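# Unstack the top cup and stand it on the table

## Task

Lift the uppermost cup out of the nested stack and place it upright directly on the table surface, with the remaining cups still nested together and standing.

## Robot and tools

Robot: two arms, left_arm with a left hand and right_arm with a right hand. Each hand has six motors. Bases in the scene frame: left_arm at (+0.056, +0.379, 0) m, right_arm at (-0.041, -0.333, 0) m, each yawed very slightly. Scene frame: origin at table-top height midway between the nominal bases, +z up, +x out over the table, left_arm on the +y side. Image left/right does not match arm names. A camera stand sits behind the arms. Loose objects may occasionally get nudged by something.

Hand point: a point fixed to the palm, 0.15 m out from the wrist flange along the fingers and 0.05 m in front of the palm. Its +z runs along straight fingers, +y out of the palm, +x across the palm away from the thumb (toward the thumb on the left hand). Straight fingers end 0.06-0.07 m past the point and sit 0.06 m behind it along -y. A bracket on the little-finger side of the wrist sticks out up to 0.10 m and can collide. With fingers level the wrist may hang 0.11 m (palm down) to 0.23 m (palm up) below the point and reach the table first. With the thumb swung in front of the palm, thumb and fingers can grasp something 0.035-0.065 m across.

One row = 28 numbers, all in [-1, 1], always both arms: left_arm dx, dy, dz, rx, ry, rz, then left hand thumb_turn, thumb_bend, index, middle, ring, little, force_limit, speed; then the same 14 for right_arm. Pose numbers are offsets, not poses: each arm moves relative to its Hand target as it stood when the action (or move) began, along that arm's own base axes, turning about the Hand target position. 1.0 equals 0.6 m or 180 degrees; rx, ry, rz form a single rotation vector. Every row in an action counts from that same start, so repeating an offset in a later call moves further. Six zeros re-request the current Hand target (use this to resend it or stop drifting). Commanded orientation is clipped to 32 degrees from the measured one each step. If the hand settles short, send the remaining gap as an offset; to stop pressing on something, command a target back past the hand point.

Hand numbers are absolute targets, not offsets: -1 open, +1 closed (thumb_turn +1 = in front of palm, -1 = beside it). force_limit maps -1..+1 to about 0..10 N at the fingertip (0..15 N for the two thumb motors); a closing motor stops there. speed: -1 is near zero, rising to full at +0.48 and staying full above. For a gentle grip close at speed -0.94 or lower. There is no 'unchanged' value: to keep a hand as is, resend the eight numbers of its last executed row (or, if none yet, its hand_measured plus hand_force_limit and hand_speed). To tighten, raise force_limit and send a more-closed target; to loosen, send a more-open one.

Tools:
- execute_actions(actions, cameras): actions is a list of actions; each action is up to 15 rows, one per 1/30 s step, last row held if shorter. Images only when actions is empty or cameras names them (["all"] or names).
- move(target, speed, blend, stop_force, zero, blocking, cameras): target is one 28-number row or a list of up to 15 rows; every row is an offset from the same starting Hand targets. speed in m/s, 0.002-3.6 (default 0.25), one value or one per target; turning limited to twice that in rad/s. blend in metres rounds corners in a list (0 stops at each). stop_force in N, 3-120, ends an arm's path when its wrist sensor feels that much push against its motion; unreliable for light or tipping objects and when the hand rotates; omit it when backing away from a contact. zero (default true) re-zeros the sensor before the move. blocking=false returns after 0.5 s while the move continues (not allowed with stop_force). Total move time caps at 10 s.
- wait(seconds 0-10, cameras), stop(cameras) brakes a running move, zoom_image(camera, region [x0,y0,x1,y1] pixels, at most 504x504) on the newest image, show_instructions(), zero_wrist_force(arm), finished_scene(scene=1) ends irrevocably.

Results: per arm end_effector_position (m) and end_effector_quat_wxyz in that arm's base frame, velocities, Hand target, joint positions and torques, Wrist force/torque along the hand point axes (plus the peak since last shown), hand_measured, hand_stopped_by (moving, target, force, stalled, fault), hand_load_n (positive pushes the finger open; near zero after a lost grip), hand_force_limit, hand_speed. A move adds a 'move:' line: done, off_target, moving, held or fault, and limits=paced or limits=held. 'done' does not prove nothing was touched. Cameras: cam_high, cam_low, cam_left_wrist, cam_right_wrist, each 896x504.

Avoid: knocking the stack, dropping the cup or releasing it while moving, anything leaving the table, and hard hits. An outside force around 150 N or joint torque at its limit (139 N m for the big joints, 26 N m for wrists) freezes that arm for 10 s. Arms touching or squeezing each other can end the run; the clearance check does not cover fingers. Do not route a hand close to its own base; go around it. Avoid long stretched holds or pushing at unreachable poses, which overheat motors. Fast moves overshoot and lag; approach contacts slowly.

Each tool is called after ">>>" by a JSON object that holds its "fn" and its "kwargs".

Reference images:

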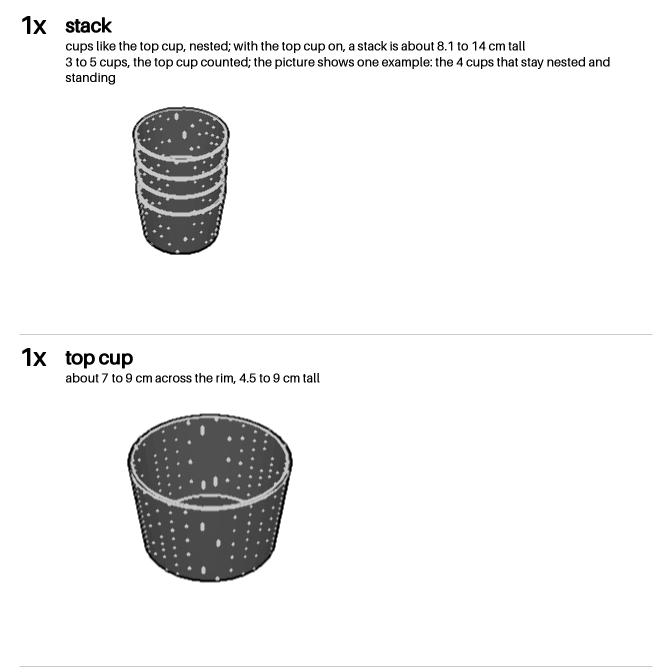

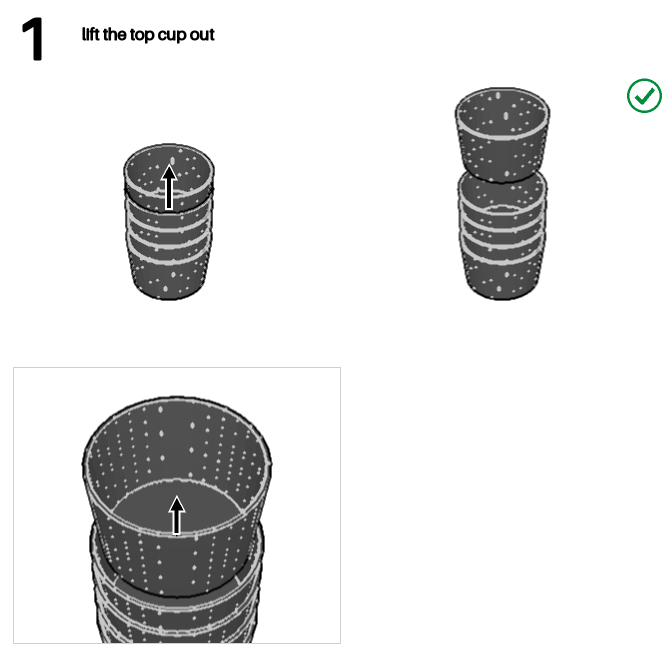

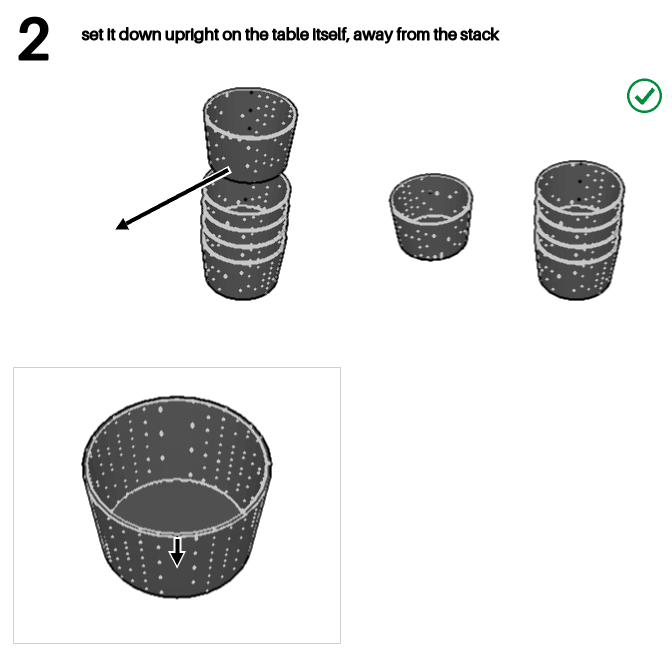

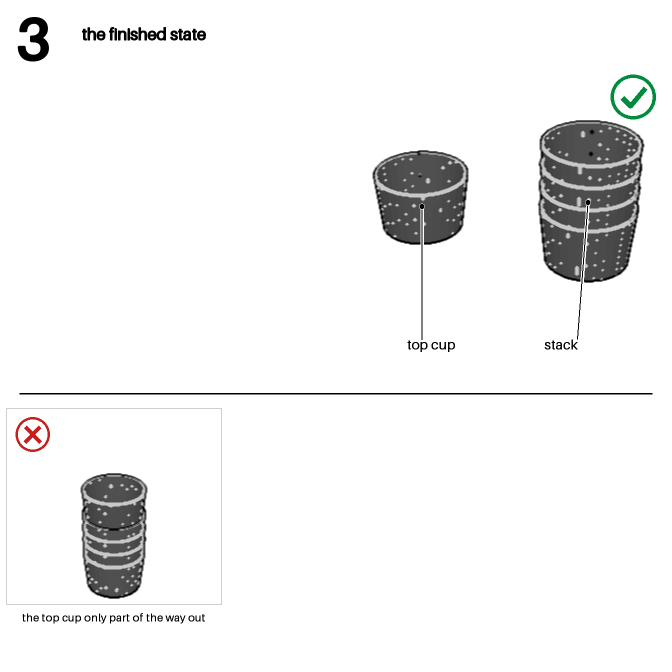

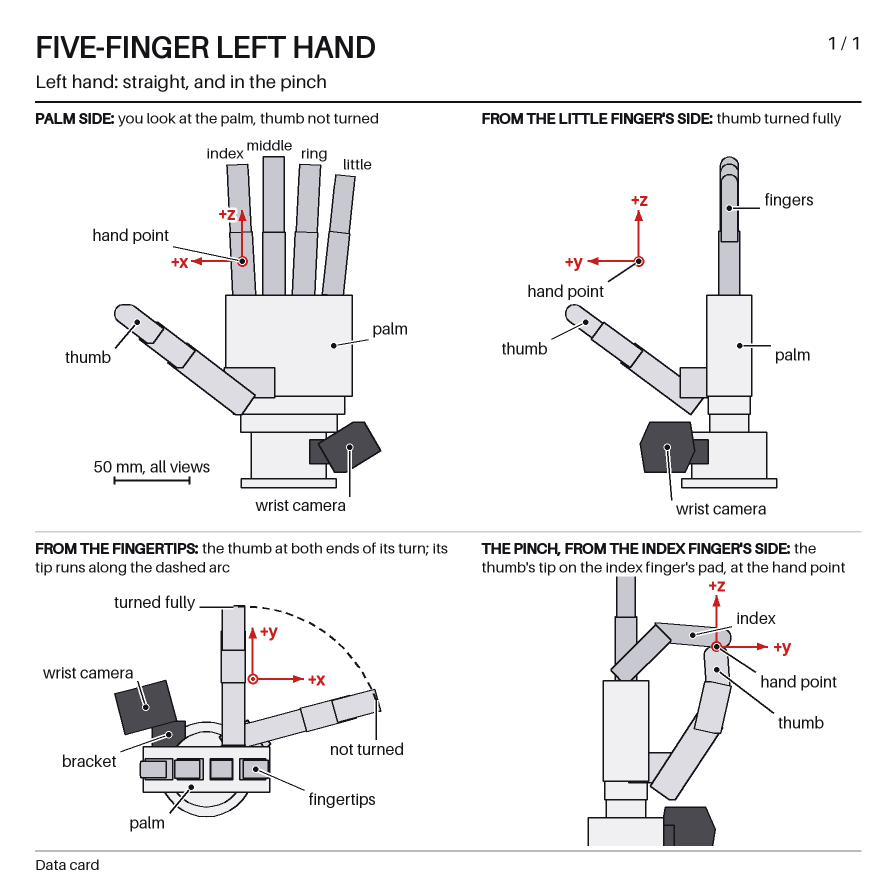

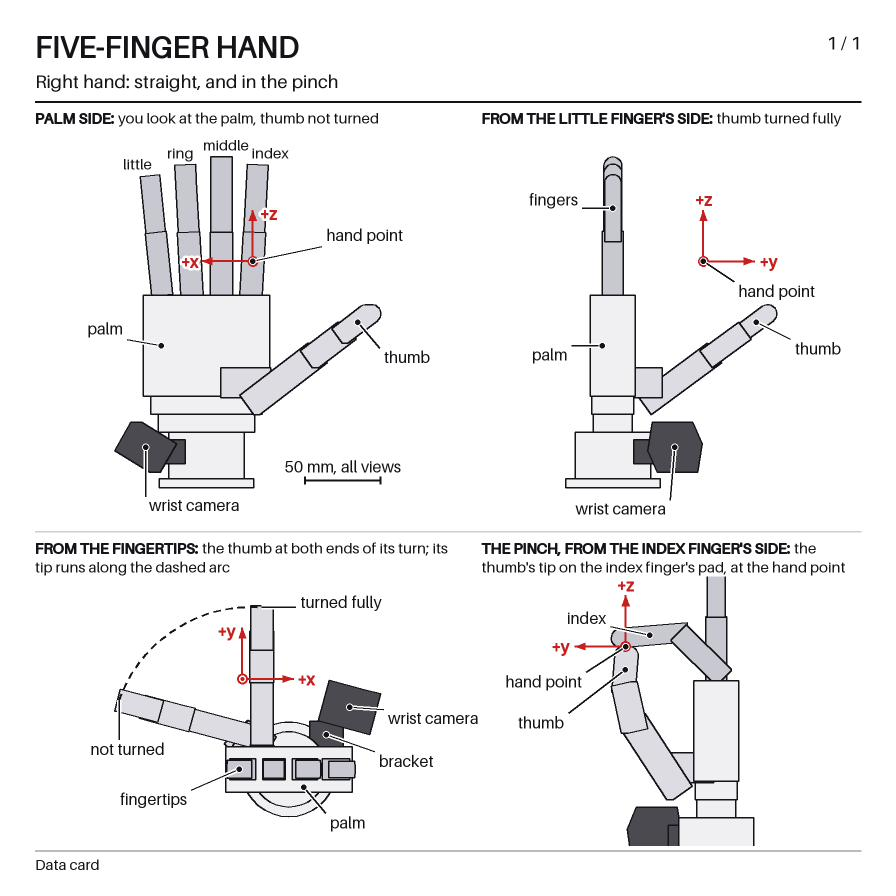

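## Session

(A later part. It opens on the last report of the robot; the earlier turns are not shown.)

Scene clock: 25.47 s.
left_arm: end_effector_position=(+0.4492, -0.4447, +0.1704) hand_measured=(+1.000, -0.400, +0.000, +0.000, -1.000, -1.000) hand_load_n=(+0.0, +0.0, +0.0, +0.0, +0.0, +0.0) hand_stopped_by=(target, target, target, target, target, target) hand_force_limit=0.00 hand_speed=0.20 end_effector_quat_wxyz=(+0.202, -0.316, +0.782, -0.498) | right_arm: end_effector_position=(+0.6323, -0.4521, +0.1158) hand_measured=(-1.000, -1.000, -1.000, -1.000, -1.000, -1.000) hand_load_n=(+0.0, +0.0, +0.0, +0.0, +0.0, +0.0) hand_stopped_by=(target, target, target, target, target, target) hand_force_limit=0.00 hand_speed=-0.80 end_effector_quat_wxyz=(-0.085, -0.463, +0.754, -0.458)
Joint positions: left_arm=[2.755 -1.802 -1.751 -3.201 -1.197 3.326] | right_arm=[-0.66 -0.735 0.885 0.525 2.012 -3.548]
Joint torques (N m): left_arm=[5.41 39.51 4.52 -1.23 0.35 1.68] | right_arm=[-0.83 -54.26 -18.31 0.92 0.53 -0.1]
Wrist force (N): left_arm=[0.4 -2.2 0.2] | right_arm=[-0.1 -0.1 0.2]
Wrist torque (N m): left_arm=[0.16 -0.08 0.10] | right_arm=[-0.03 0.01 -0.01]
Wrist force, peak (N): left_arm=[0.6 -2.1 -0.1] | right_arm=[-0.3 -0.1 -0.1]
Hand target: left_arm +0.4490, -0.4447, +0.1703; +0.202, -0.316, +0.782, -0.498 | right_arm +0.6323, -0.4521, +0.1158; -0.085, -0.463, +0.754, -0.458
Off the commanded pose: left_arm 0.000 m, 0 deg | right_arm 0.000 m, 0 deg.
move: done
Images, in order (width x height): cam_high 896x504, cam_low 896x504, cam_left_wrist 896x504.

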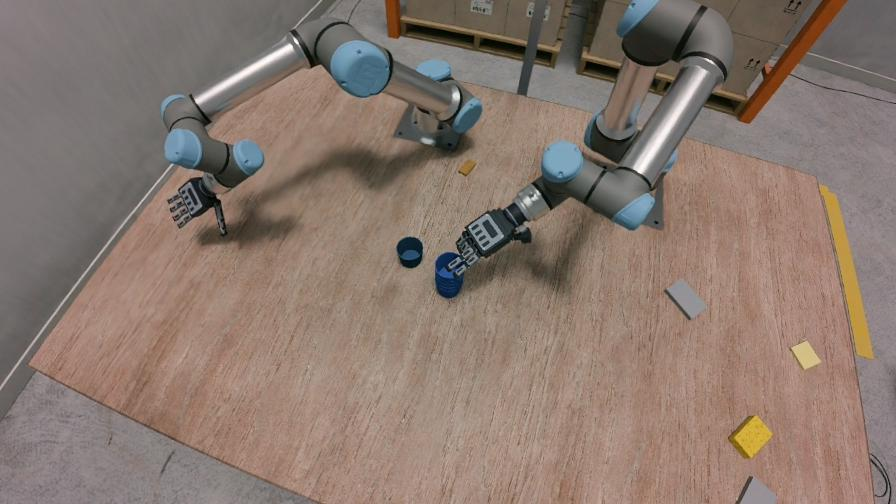

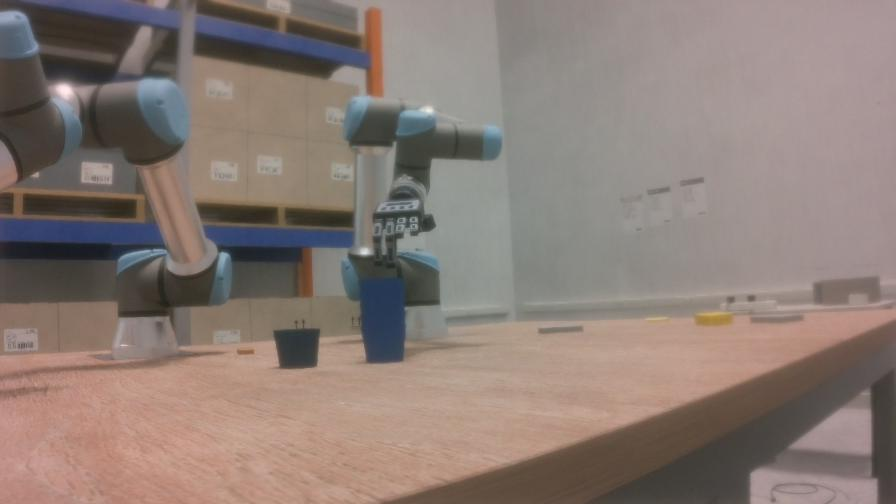

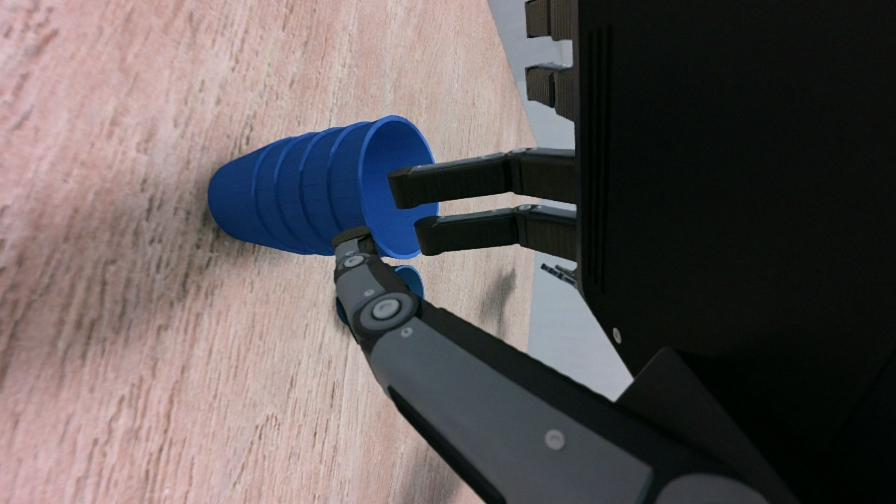

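>>> {"fn": "move", "kwargs": {"target": [[0.007,-0.0072,-0.01,0,0,0,1,-0.4,0,0,-1,-1,0,0.2,0,0,0,0,0,0,-1,-1,-1,-1,-1,-1,0,-0.8],[0.007,-0.0072,-0.0417,0,0,0,1,-0.4,0,0,-1,-1,0,0.2,0,0,0,0,0,0,-1,-1,-1,-1,-1,-1,0,-0.8]], "speed": 0.06, "stop_force": 4, "cameras": ["cam_high","cam_low","cam_left_wrist"]}}

>>> {"fn": "zoom_image", "kwargs": {"camera": "cam_high", "region": [420, 200, 520, 310]}}

>>> {"fn": "zoom_image", "kwargs": {"camera": "cam_low", "region": [340, 210, 440, 310]}}

>>> {"fn": "zoom_image", "kwargs": {"camera": "cam_left_wrist", "region": [200, 80, 540, 320]}}

Scene clock: 27.93 s.
left_arm: end_effector_position=(+0.4532, -0.4490, +0.1453) hand_measured=(+1.000, -0.400, +0.000, +0.000, -1.000, -1.000) hand_load_n=(+0.0, +0.0, +0.0, +0.0, +0.0, +0.0) hand_stopped_by=(target, target, target, target, target, target) hand_force_limit=0.00 hand_speed=0.20 end_effector_quat_wxyz=(+0.202, -0.316, +0.782, -0.498) | right_arm: end_effector_position=(+0.6323, -0.4521, +0.1158) hand_measured=(-1.000, -1.000, -1.000, -1.000, -1.000, -1.000) hand_load_n=(+0.0, +0.0, +0.0, +0.0, +0.0, +0.0) hand_stopped_by=(target, target, target, target, target, target) hand_force_limit=0.00 hand_speed=-0.80 end_effector_quat_wxyz=(-0.085, -0.463, +0.754, -0.458)
Joint positions: left_arm=[2.749 -1.841 -1.771 -3.141 -1.202 3.323] | right_arm=[-0.66 -0.735 0.885 0.525 2.012 -3.548]
Joint torques (N m): left_arm=[12.6 41.53 31.04 0.33 1.58 1.73] | right_arm=[-1.5 -54.09 -18.69 0.93 0.5 -0.29]
Wrist force (N): left_arm=[0.6 -1.8 0.1] | right_arm=[0.0 -0.1 -0.2]
Wrist torque (N m): left_arm=[0.22 -0.11 0.22] | right_arm=[-0.01 0.01 -0.02]
Wrist force, peak (N): left_arm=[0.3 -6.9 -1.7] | right_arm=[-0.1 -0.3 -0.1]
Hand target: left_arm +0.4532, -0.4490, +0.1453; +0.202, -0.316, +0.782, -0.498 | right_arm +0.6323, -0.4521, +0.1158; -0.085, -0.463, +0.754, -0.458
Off the commanded pose: left_arm 0.000 m, 0 deg | right_arm 0.000 m, 0 deg.
move: done
Images, in order (width x height): cam_high 896x504, cam_low 896x504, cam_left_wrist 896x504.

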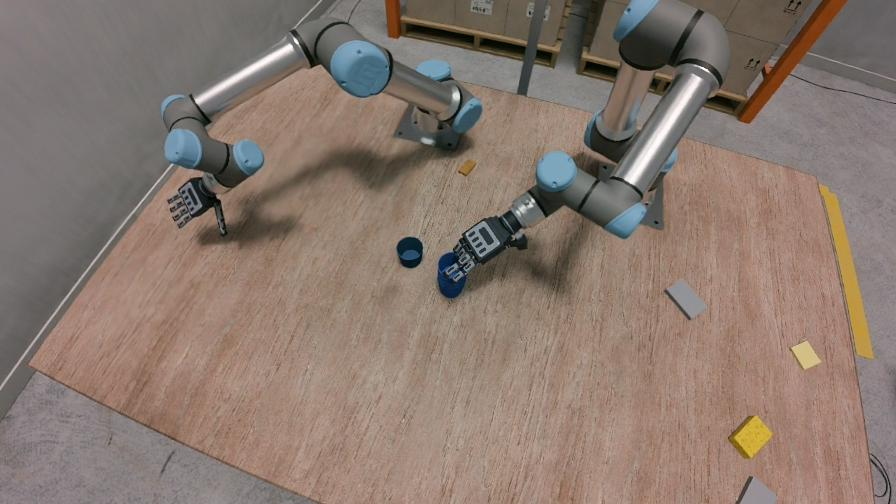

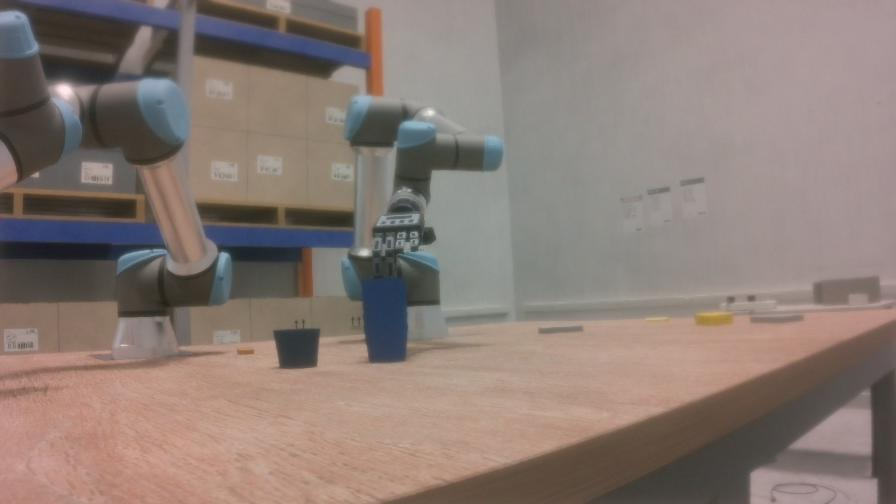

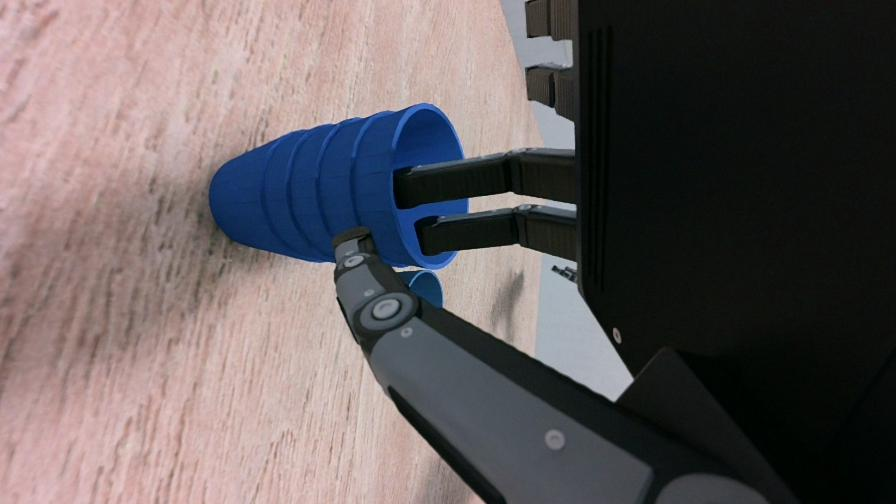

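Scaled by 4.582 from the camera's 896x504 image, which has a finer 1280x720 frame.

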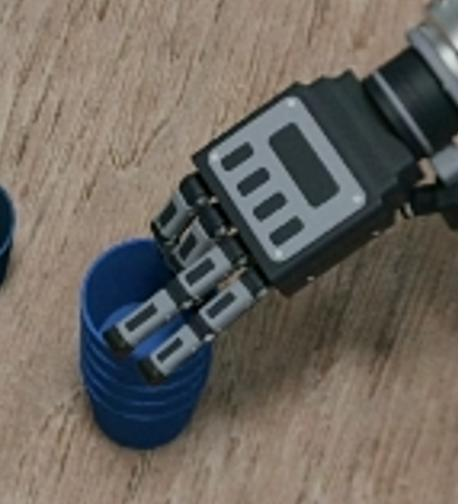

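Scaled by 5.040 from the camera's 896x504 image, which has a finer 1280x720 frame.

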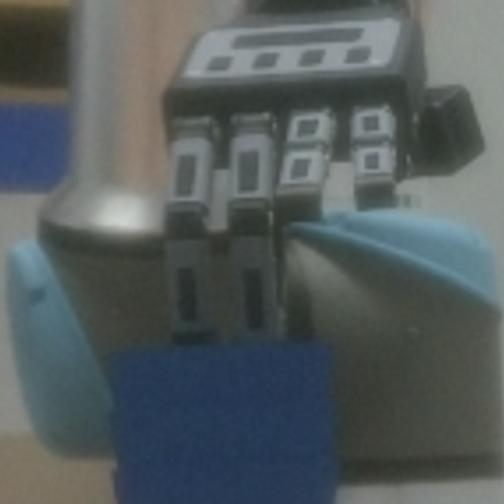

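Scaled by 1.482 from the camera's 896x504 image, which has a finer 1280x720 frame.

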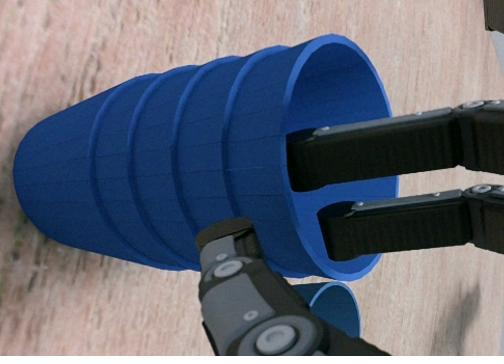

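>>> {"fn": "move", "kwargs": {"target": [[0.0,0.0095,0,0,0,0,1,-0.4,0,0,-1,-1,0,0.2,0,0,0,0,0,0,-1,-1,-1,-1,-1,-1,0,-0.8],[0.0,0.0095,-0.0355,0,0,0,1,-0.4,0,0,-1,-1,0,0.2,0,0,0,0,0,0,-1,-1,-1,-1,-1,-1,0,-0.8]], "speed": 0.04, "stop_force": 4, "cameras": ["cam_high","cam_low","cam_left_wrist"]}}

>>> {"fn": "zoom_image", "kwargs": {"camera": "cam_high", "region": [420, 200, 520, 310]}}

>>> {"fn": "zoom_image", "kwargs": {"camera": "cam_low", "region": [340, 230, 440, 370]}}

>>> {"fn": "zoom_image", "kwargs": {"camera": "cam_left_wrist", "region": [260, 80, 500, 320]}}

Scene clock: 30.70 s.
left_arm: end_effector_position=(+0.4532, -0.4433, +0.1240) hand_measured=(+1.000, -0.400, +0.000, +0.000, -1.000, -1.000) hand_load_n=(+0.0, +0.0, +0.0, +0.0, +0.0, +0.0) hand_stopped_by=(target, target, target, target, target, target) hand_force_limit=0.00 hand_speed=0.20 end_effector_quat_wxyz=(+0.202, -0.316, +0.782, -0.498) | right_arm: end_effector_position=(+0.6323, -0.4521, +0.1158) hand_measured=(-1.000, -1.000, -1.000, -1.000, -1.000, -1.000) hand_load_n=(+0.0, +0.0, +0.0, +0.0, +0.0, +0.0) hand_stopped_by=(target, target, target, target, target, target) hand_force_limit=0.00 hand_speed=-0.80 end_effector_quat_wxyz=(-0.085, -0.463, +0.754, -0.458)
Joint positions: left_arm=[2.762 -1.858 -1.81 -3.087 -1.19 3.329] | right_arm=[-0.66 -0.735 0.885 0.525 2.012 -3.548]
Joint torques (N m): left_arm=[-13.67 40.16 31.16 -1.41 -1.06 -1.99] | right_arm=[-1.14 -54.13 -19.28 0.96 0.6 -0.07]
Wrist force (N): left_arm=[0.4 -1.9 0.0] | right_arm=[0.0 0.1 -0.1]
Wrist torque (N m): left_arm=[0.20 -0.07 0.10] | right_arm=[0.02 0.01 0.00]
Wrist force, peak (N): left_arm=[0.7 -2.3 0.5] | right_arm=[-0.3 0.0 -0.1]
Hand target: left_arm +0.4532, -0.4433, +0.1240; +0.202, -0.316, +0.782, -0.498 | right_arm +0.6323, -0.4521, +0.1158; -0.085, -0.463, +0.754, -0.458
Off the commanded pose: left_arm 0.000 m, 0 deg | right_arm 0.000 m, 0 deg.
move: done
Images, in order (width x height): cam_high 896x504, cam_low 896x504, cam_left_wrist 896x504.

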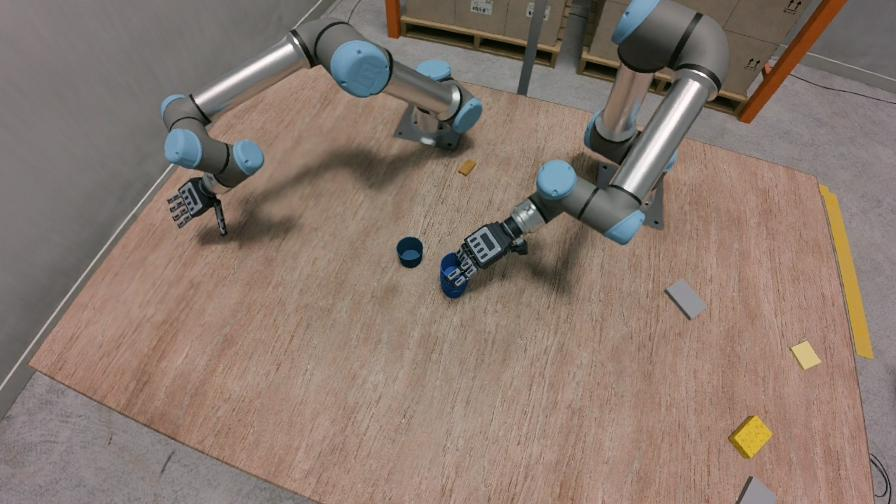

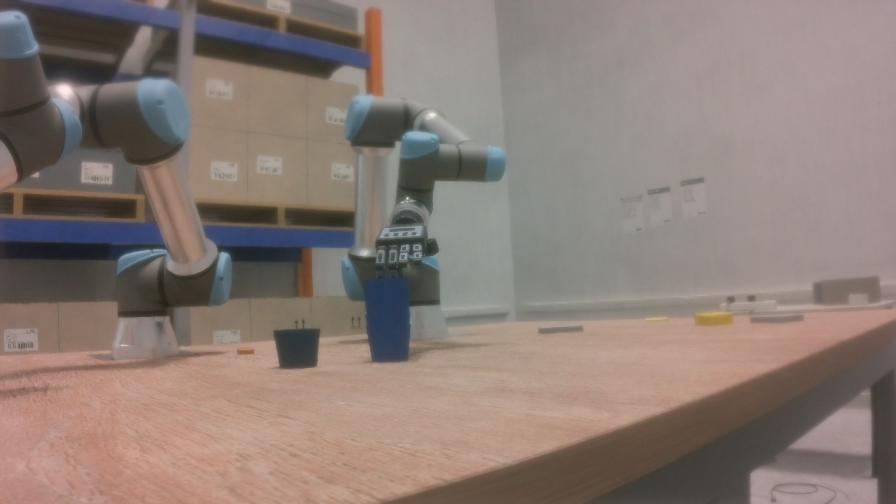

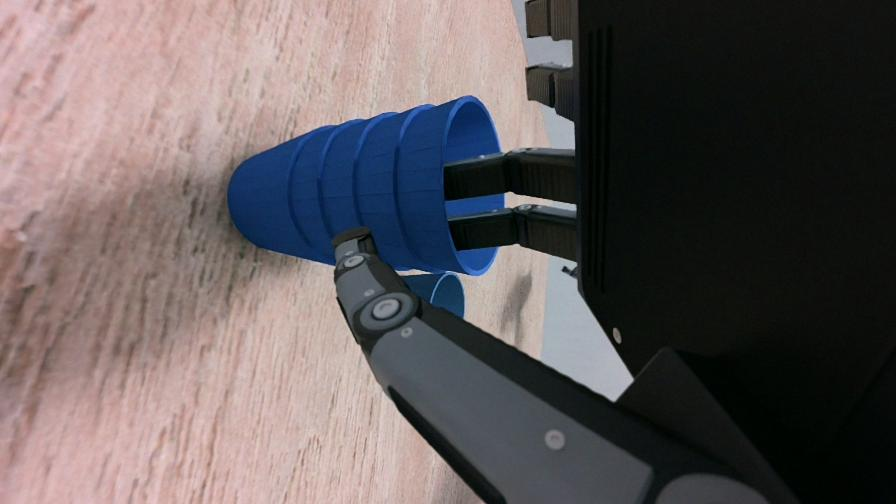

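Scaled by 4.582 from the camera's 896x504 image, which has a finer 1280x720 frame.

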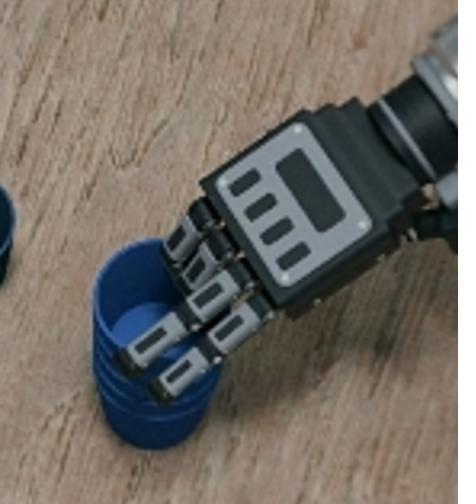

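Scaled by 3.600 from the camera's 896x504 image, which has a finer 1280x720 frame.

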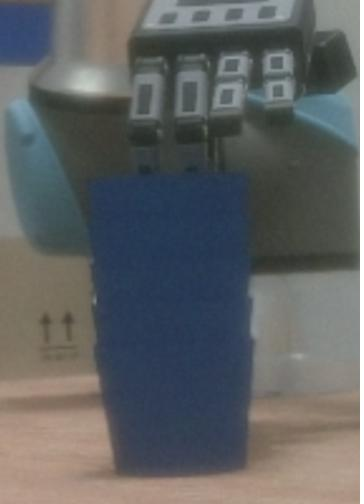

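Scaled by 2.100 from the camera's 896x504 image, which has a finer 1280x720 frame.

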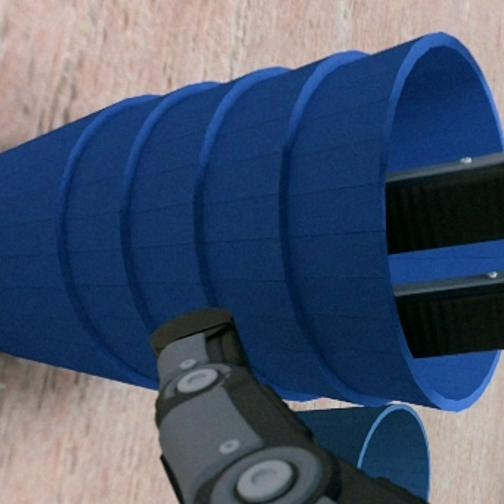

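>>> {"fn": "move", "kwargs": {"target": [0.0093,-0.0096,0,0,0,0,1,-0.4,0,0,-1,-1,0,0.2,0,0,0,0,0,0,-1,-1,-1,-1,-1,-1,0,-0.8], "speed": 0.04, "cameras": ["cam_high","cam_low","cam_left_wrist"]}}

>>> {"fn": "zoom_image", "kwargs": {"camera": "cam_high", "region": [420, 200, 520, 310]}}

>>> {"fn": "zoom_image", "kwargs": {"camera": "cam_low", "region": [340, 230, 440, 370]}}

>>> {"fn": "zoom_image", "kwargs": {"camera": "cam_left_wrist", "region": [260, 80, 500, 320]}}

Scene clock: 32.53 s.
left_arm: end_effector_position=(+0.4589, -0.4491, +0.1240) hand_measured=(+1.000, -0.400, +0.000, +0.000, -1.000, -1.000) hand_load_n=(+0.0, +0.0, +0.0, +0.0, +0.0, +0.0) hand_stopped_by=(target, target, target, target, target, target) hand_force_limit=0.00 hand_speed=0.20 end_effector_quat_wxyz=(+0.202, -0.316, +0.782, -0.498) | right_arm: end_effector_position=(+0.6323, -0.4521, +0.1158) hand_measured=(-1.000, -1.000, -1.000, -1.000, -1.000, -1.000) hand_load_n=(-0.5, +0.0, +0.0, +0.0, +0.0, +0.0) hand_stopped_by=(target, target, target, target, target, target) hand_force_limit=0.00 hand_speed=-0.80 end_effector_quat_wxyz=(-0.085, -0.463, +0.754, -0.458)
Joint positions: left_arm=[2.754 -1.875 -1.786 -3.092 -1.198 3.326] | right_arm=[-0.66 -0.735 0.885 0.525 2.012 -3.548]
Joint torques (N m): left_arm=[-3.31 40.71 6.59 -0.33 0.37 -1.32] | right_arm=[-0.39 -53.97 -19.47 0.9 0.57 -0.01]
Wrist force (N): left_arm=[0.1 -1.8 0.1] | right_arm=[-0.1 0.0 0.1]
Wrist torque (N m): left_arm=[0.21 -0.04 0.19] | right_arm=[-0.01 0.02 -0.01]
Wrist force, peak (N): left_arm=[0.4 -2.2 0.4] | right_arm=[-0.3 0.0 0.1]
Hand target: left_arm +0.4588, -0.4490, +0.1240; +0.202, -0.316, +0.782, -0.498 | right_arm +0.6323, -0.4521, +0.1158; -0.085, -0.463, +0.754, -0.458
Off the commanded pose: left_arm 0.000 m, 0 deg | right_arm 0.000 m, 0 deg.
move: done
Images, in order (width x height): cam_high 896x504, cam_low 896x504, cam_left_wrist 896x504.

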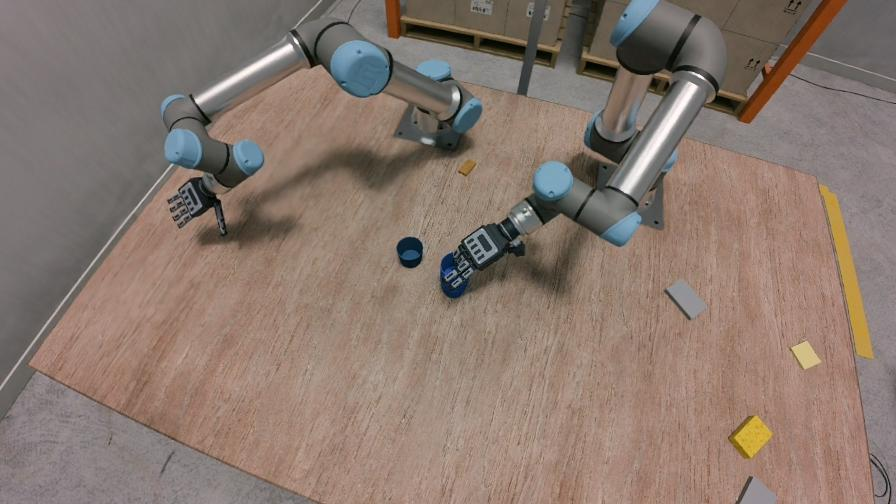

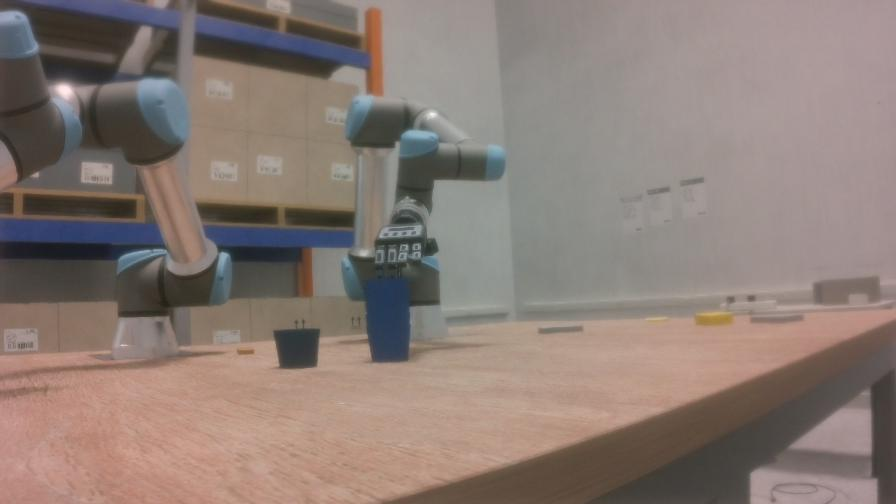

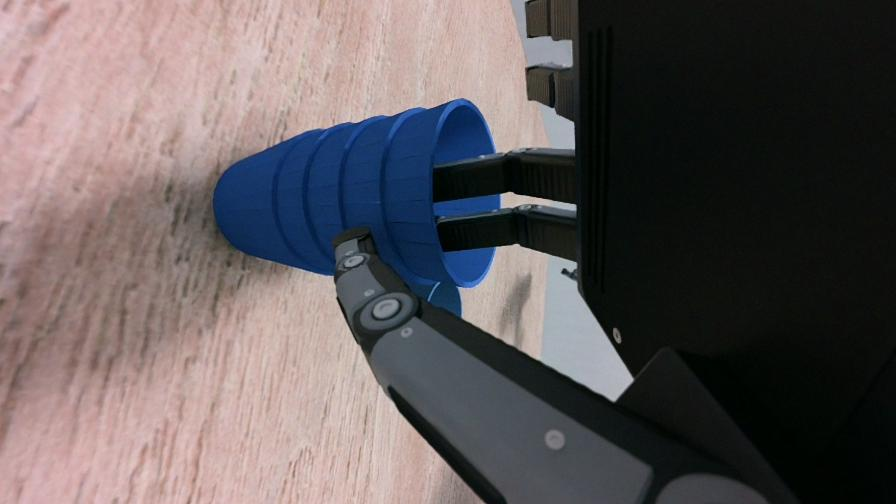

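Scaled by 4.582 from the camera's 896x504 image, which has a finer 1280x720 frame.

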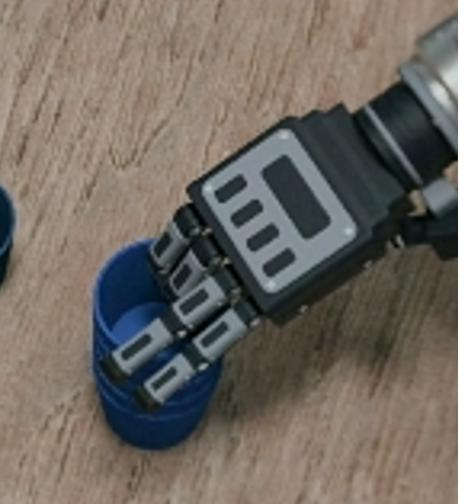

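Scaled by 3.600 from the camera's 896x504 image, which has a finer 1280x720 frame.

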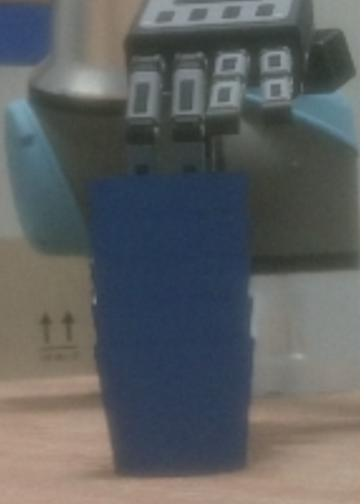

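Scaled by 2.100 from the camera's 896x504 image, which has a finer 1280x720 frame.

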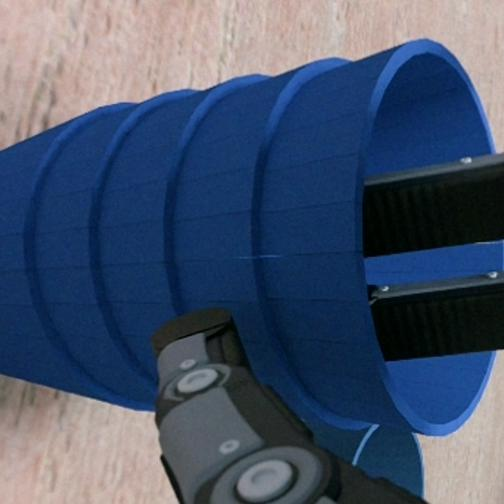

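>>> {"fn": "move", "kwargs": {"target": [[0,0,-0.0067,0,0,0,1,-0.4,0,0,-1,-1,-0.85,0.0,0,0,0,0,0,0,-1,-1,-1,-1,-1,-1,0,-0.8],[0,0,-0.0067,0,0,0,1,0.05,0,0,-1,-1,-0.85,-0.6,0,0,0,0,0,0,-1,-1,-1,-1,-1,-1,0,-0.8]], "speed": 0.04, "cameras": ["cam_high","cam_low","cam_left_wrist"]}}

>>> {"fn": "zoom_image", "kwargs": {"camera": "cam_low", "region": [340, 230, 440, 370]}}

>>> {"fn": "zoom_image", "kwargs": {"camera": "cam_left_wrist", "region": [260, 80, 500, 320]}}

Scene clock: 34.67 s.
left_arm: end_effector_position=(+0.4588, -0.4490, +0.1199) hand_measured=(+1.000, +0.048, +0.000, +0.000, -1.000, -1.000) hand_load_n=(+0.0, +1.5, +0.5, +1.0, +0.0, +0.0) hand_stopped_by=(target, force, target, target, target, target) hand_force_limit=-0.85 hand_speed=-0.60 end_effector_quat_wxyz=(+0.202, -0.316, +0.782, -0.498) | right_arm: end_effector_position=(+0.6323, -0.4521, +0.1158) hand_measured=(-1.000, -1.000, -1.000, -1.000, -1.000, -1.000) hand_load_n=(+0.0, +0.0, +0.0, +0.0, +0.0, +0.0) hand_stopped_by=(target, target, target, target, target, target) hand_force_limit=0.00 hand_speed=-0.80 end_effector_quat_wxyz=(-0.085, -0.463, +0.754, -0.458)
Joint positions: left_arm=[2.754 -1.88 -1.792 -3.082 -1.197 3.326] | right_arm=[-0.66 -0.735 0.885 0.525 2.012 -3.548]
Joint torques (N m): left_arm=[13.26 42.98 31.54 -1.24 1.06 1.71] | right_arm=[-0.84 -54.64 -19.75 0.96 0.56 -0.06]
Wrist force (N): left_arm=[0.3 -1.5 0.3] | right_arm=[0.0 0.0 0.0]
Wrist torque (N m): left_arm=[0.25 -0.05 0.20] | right_arm=[0.00 0.00 -0.01]
Wrist force, peak (N): left_arm=[0.4 -2.1 0.2] | right_arm=[-0.3 -0.1 0.0]
Hand target: left_arm +0.4588, -0.4490, +0.1199; +0.202, -0.316, +0.782, -0.498 | right_arm +0.6323, -0.4521, +0.1158; -0.085, -0.463, +0.754, -0.458
Off the commanded pose: left_arm 0.000 m, 0 deg | right_arm 0.000 m, 0 deg.
move: done
Images, in order (width x height): cam_high 896x504, cam_low 896x504, cam_left_wrist 896x504.

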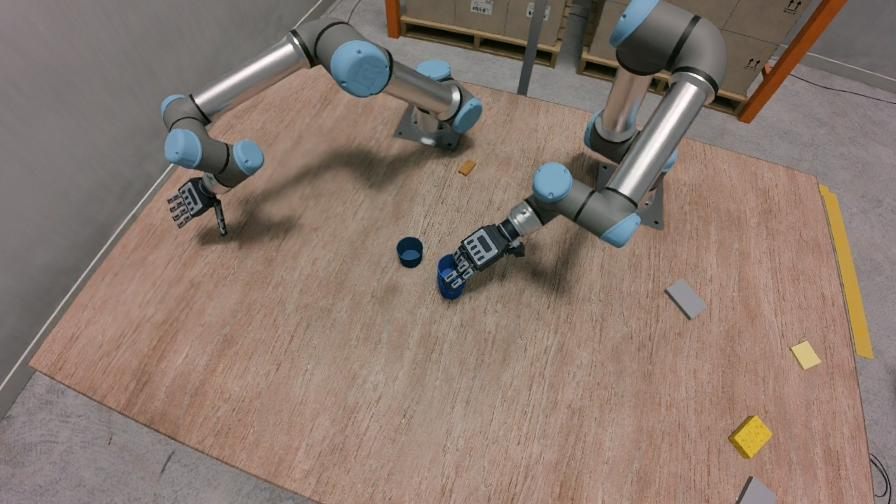

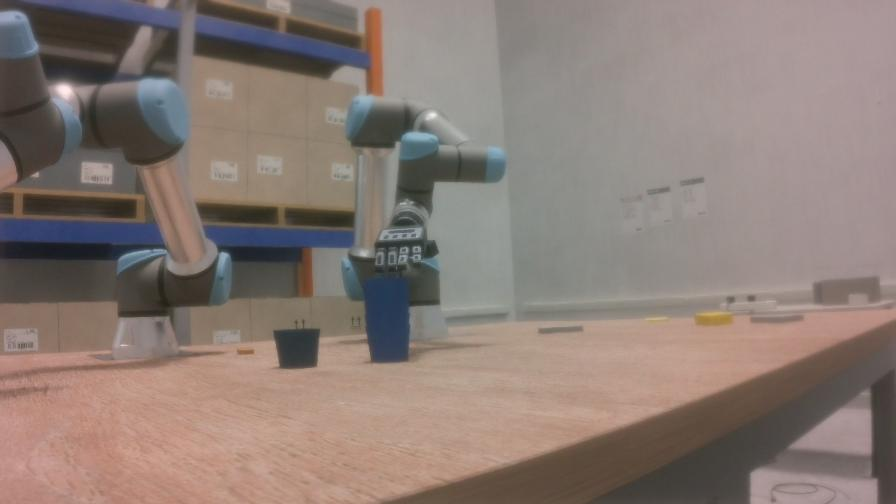

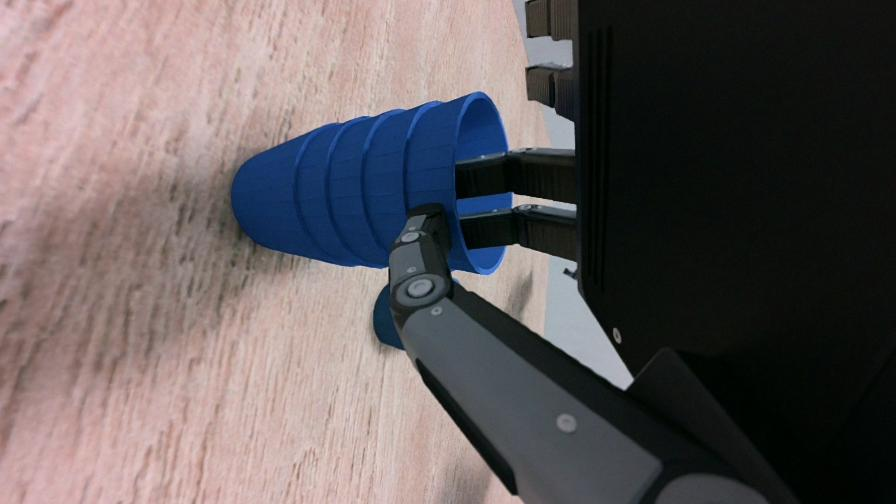

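Scaled by 3.600 from the camera's 896x504 image, which has a finer 1280x720 frame.

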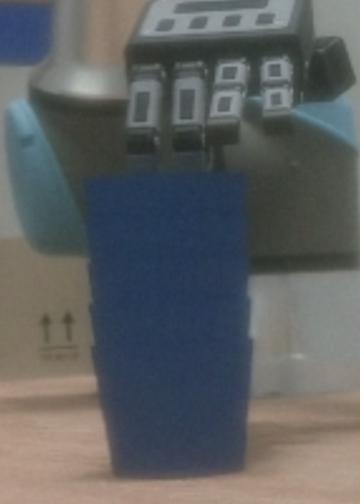

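Scaled by 2.100 from the camera's 896x504 image, which has a finer 1280x720 frame.

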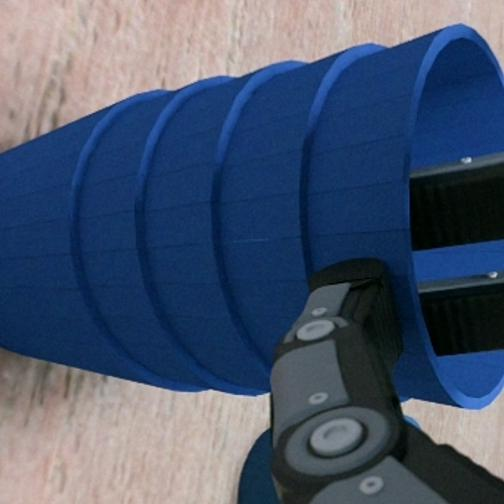

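>>> {"fn": "move", "kwargs": {"target": [0,0,0,0,0,0,1,0.25,0.25,0.25,-1,-1,-0.5,-0.88,0,0,0,0,0,0,-1,-1,-1,-1,-1,-1,0,-0.8], "speed": 0.04, "cameras": ["cam_high","cam_low","cam_left_wrist"]}}

>>> {"fn": "zoom_image", "kwargs": {"camera": "cam_low", "region": [340, 230, 440, 370]}}

>>> {"fn": "zoom_image", "kwargs": {"camera": "cam_left_wrist", "region": [260, 80, 520, 320]}}

Scene clock: 35.43 s.
left_arm: end_effector_position=(+0.4588, -0.4490, +0.1200) hand_measured=(+1.000, +0.056, +0.020, +0.010, -1.000, -1.000) hand_load_n=(+0.0, +4.5, +4.0, +3.5, +0.0, +0.0) hand_stopped_by=(target, force, force, force, target, target) hand_force_limit=-0.50 hand_speed=-0.88 end_effector_quat_wxyz=(+0.202, -0.316, +0.782, -0.498) | right_arm: end_effector_position=(+0.6323, -0.4521, +0.1158) hand_measured=(-1.000, -1.000, -1.000, -1.000, -1.000, -1.000) hand_load_n=(+0.0, +0.0, +0.0, -0.5, +0.0, +0.0) hand_stopped_by=(target, target, target, target, target, target) hand_force_limit=0.00 hand_speed=-0.80 end_effector_quat_wxyz=(-0.085, -0.463, +0.754, -0.458)
Joint positions: left_arm=[2.754 -1.88 -1.792 -3.082 -1.197 3.326] | right_arm=[-0.66 -0.735 0.885 0.525 2.012 -3.548]
Joint torques (N m): left_arm=[12 39.21 28.73 -1.39 0.98 1.65] | right_arm=[-1.26 -53.58 -19.36 1 0.54 -0.01]
Wrist force (N): left_arm=[0.1 -3.0 -0.4] | right_arm=[-0.1 0.0 -0.1]
Wrist torque (N m): left_arm=[0.34 -0.09 0.23] | right_arm=[0.00 0.03 -0.01]
Wrist force, peak (N): left_arm=[0.3 -3.4 -0.4] | right_arm=[0.1 -0.2 -0.2]
Hand target: left_arm +0.4588, -0.4490, +0.1199; +0.202, -0.316, +0.782, -0.498 | right_arm +0.6323, -0.4521, +0.1158; -0.085, -0.463, +0.754, -0.458
Off the commanded pose: left_arm 0.000 m, 0 deg | right_arm 0.000 m, 0 deg.
move: done
Images, in order (width x height): cam_high 896x504, cam_low 896x504, cam_left_wrist 896x504.

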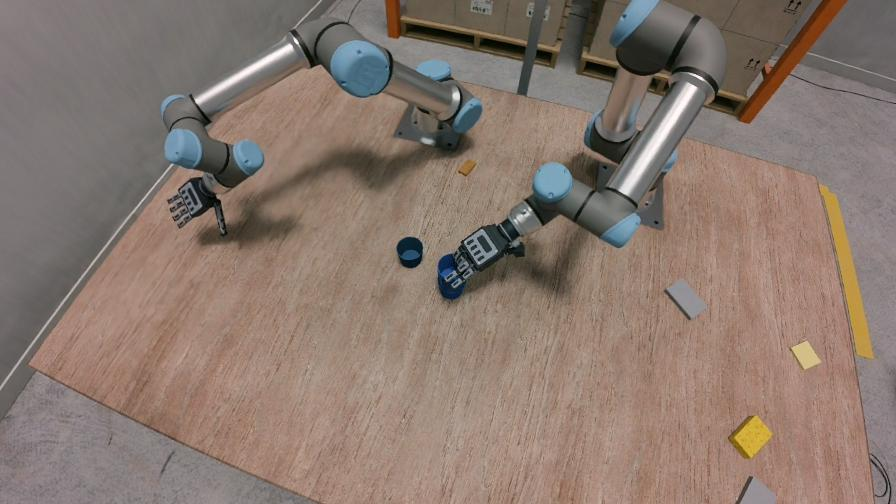

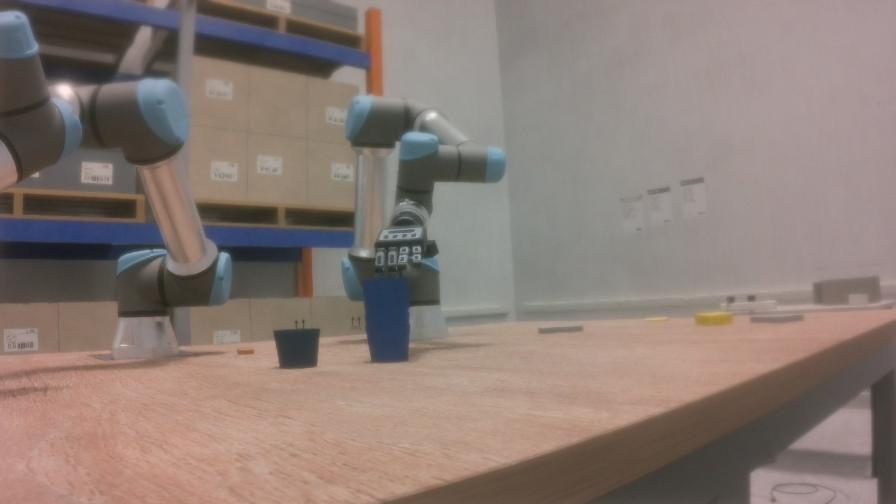

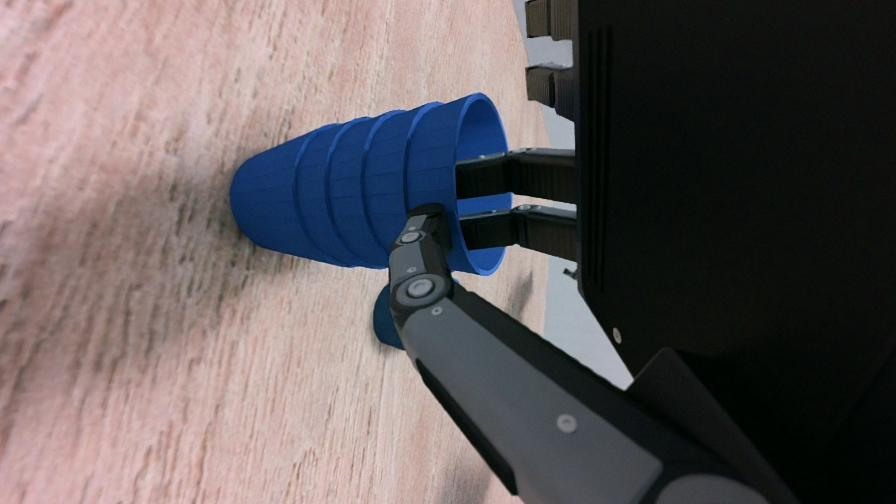

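Scaled by 3.600 from the camera's 896x504 image, which has a finer 1280x720 frame.

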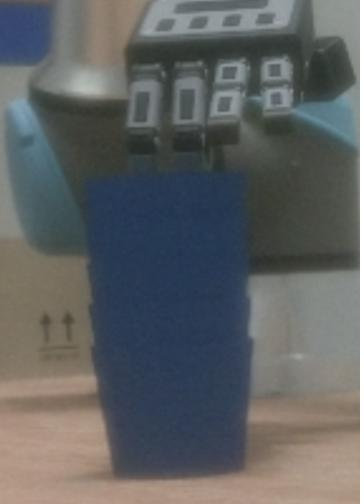

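Scaled by 1.938 from the camera's 896x504 image, which has a finer 1280x720 frame.

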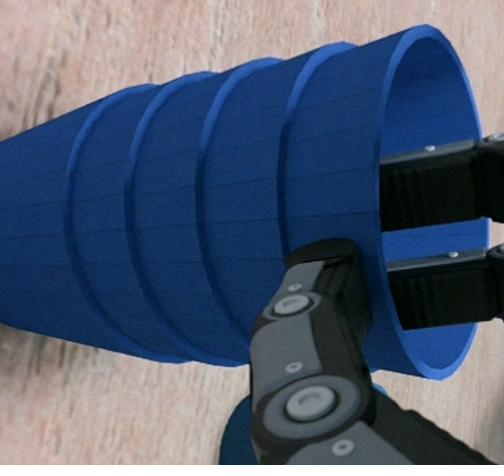

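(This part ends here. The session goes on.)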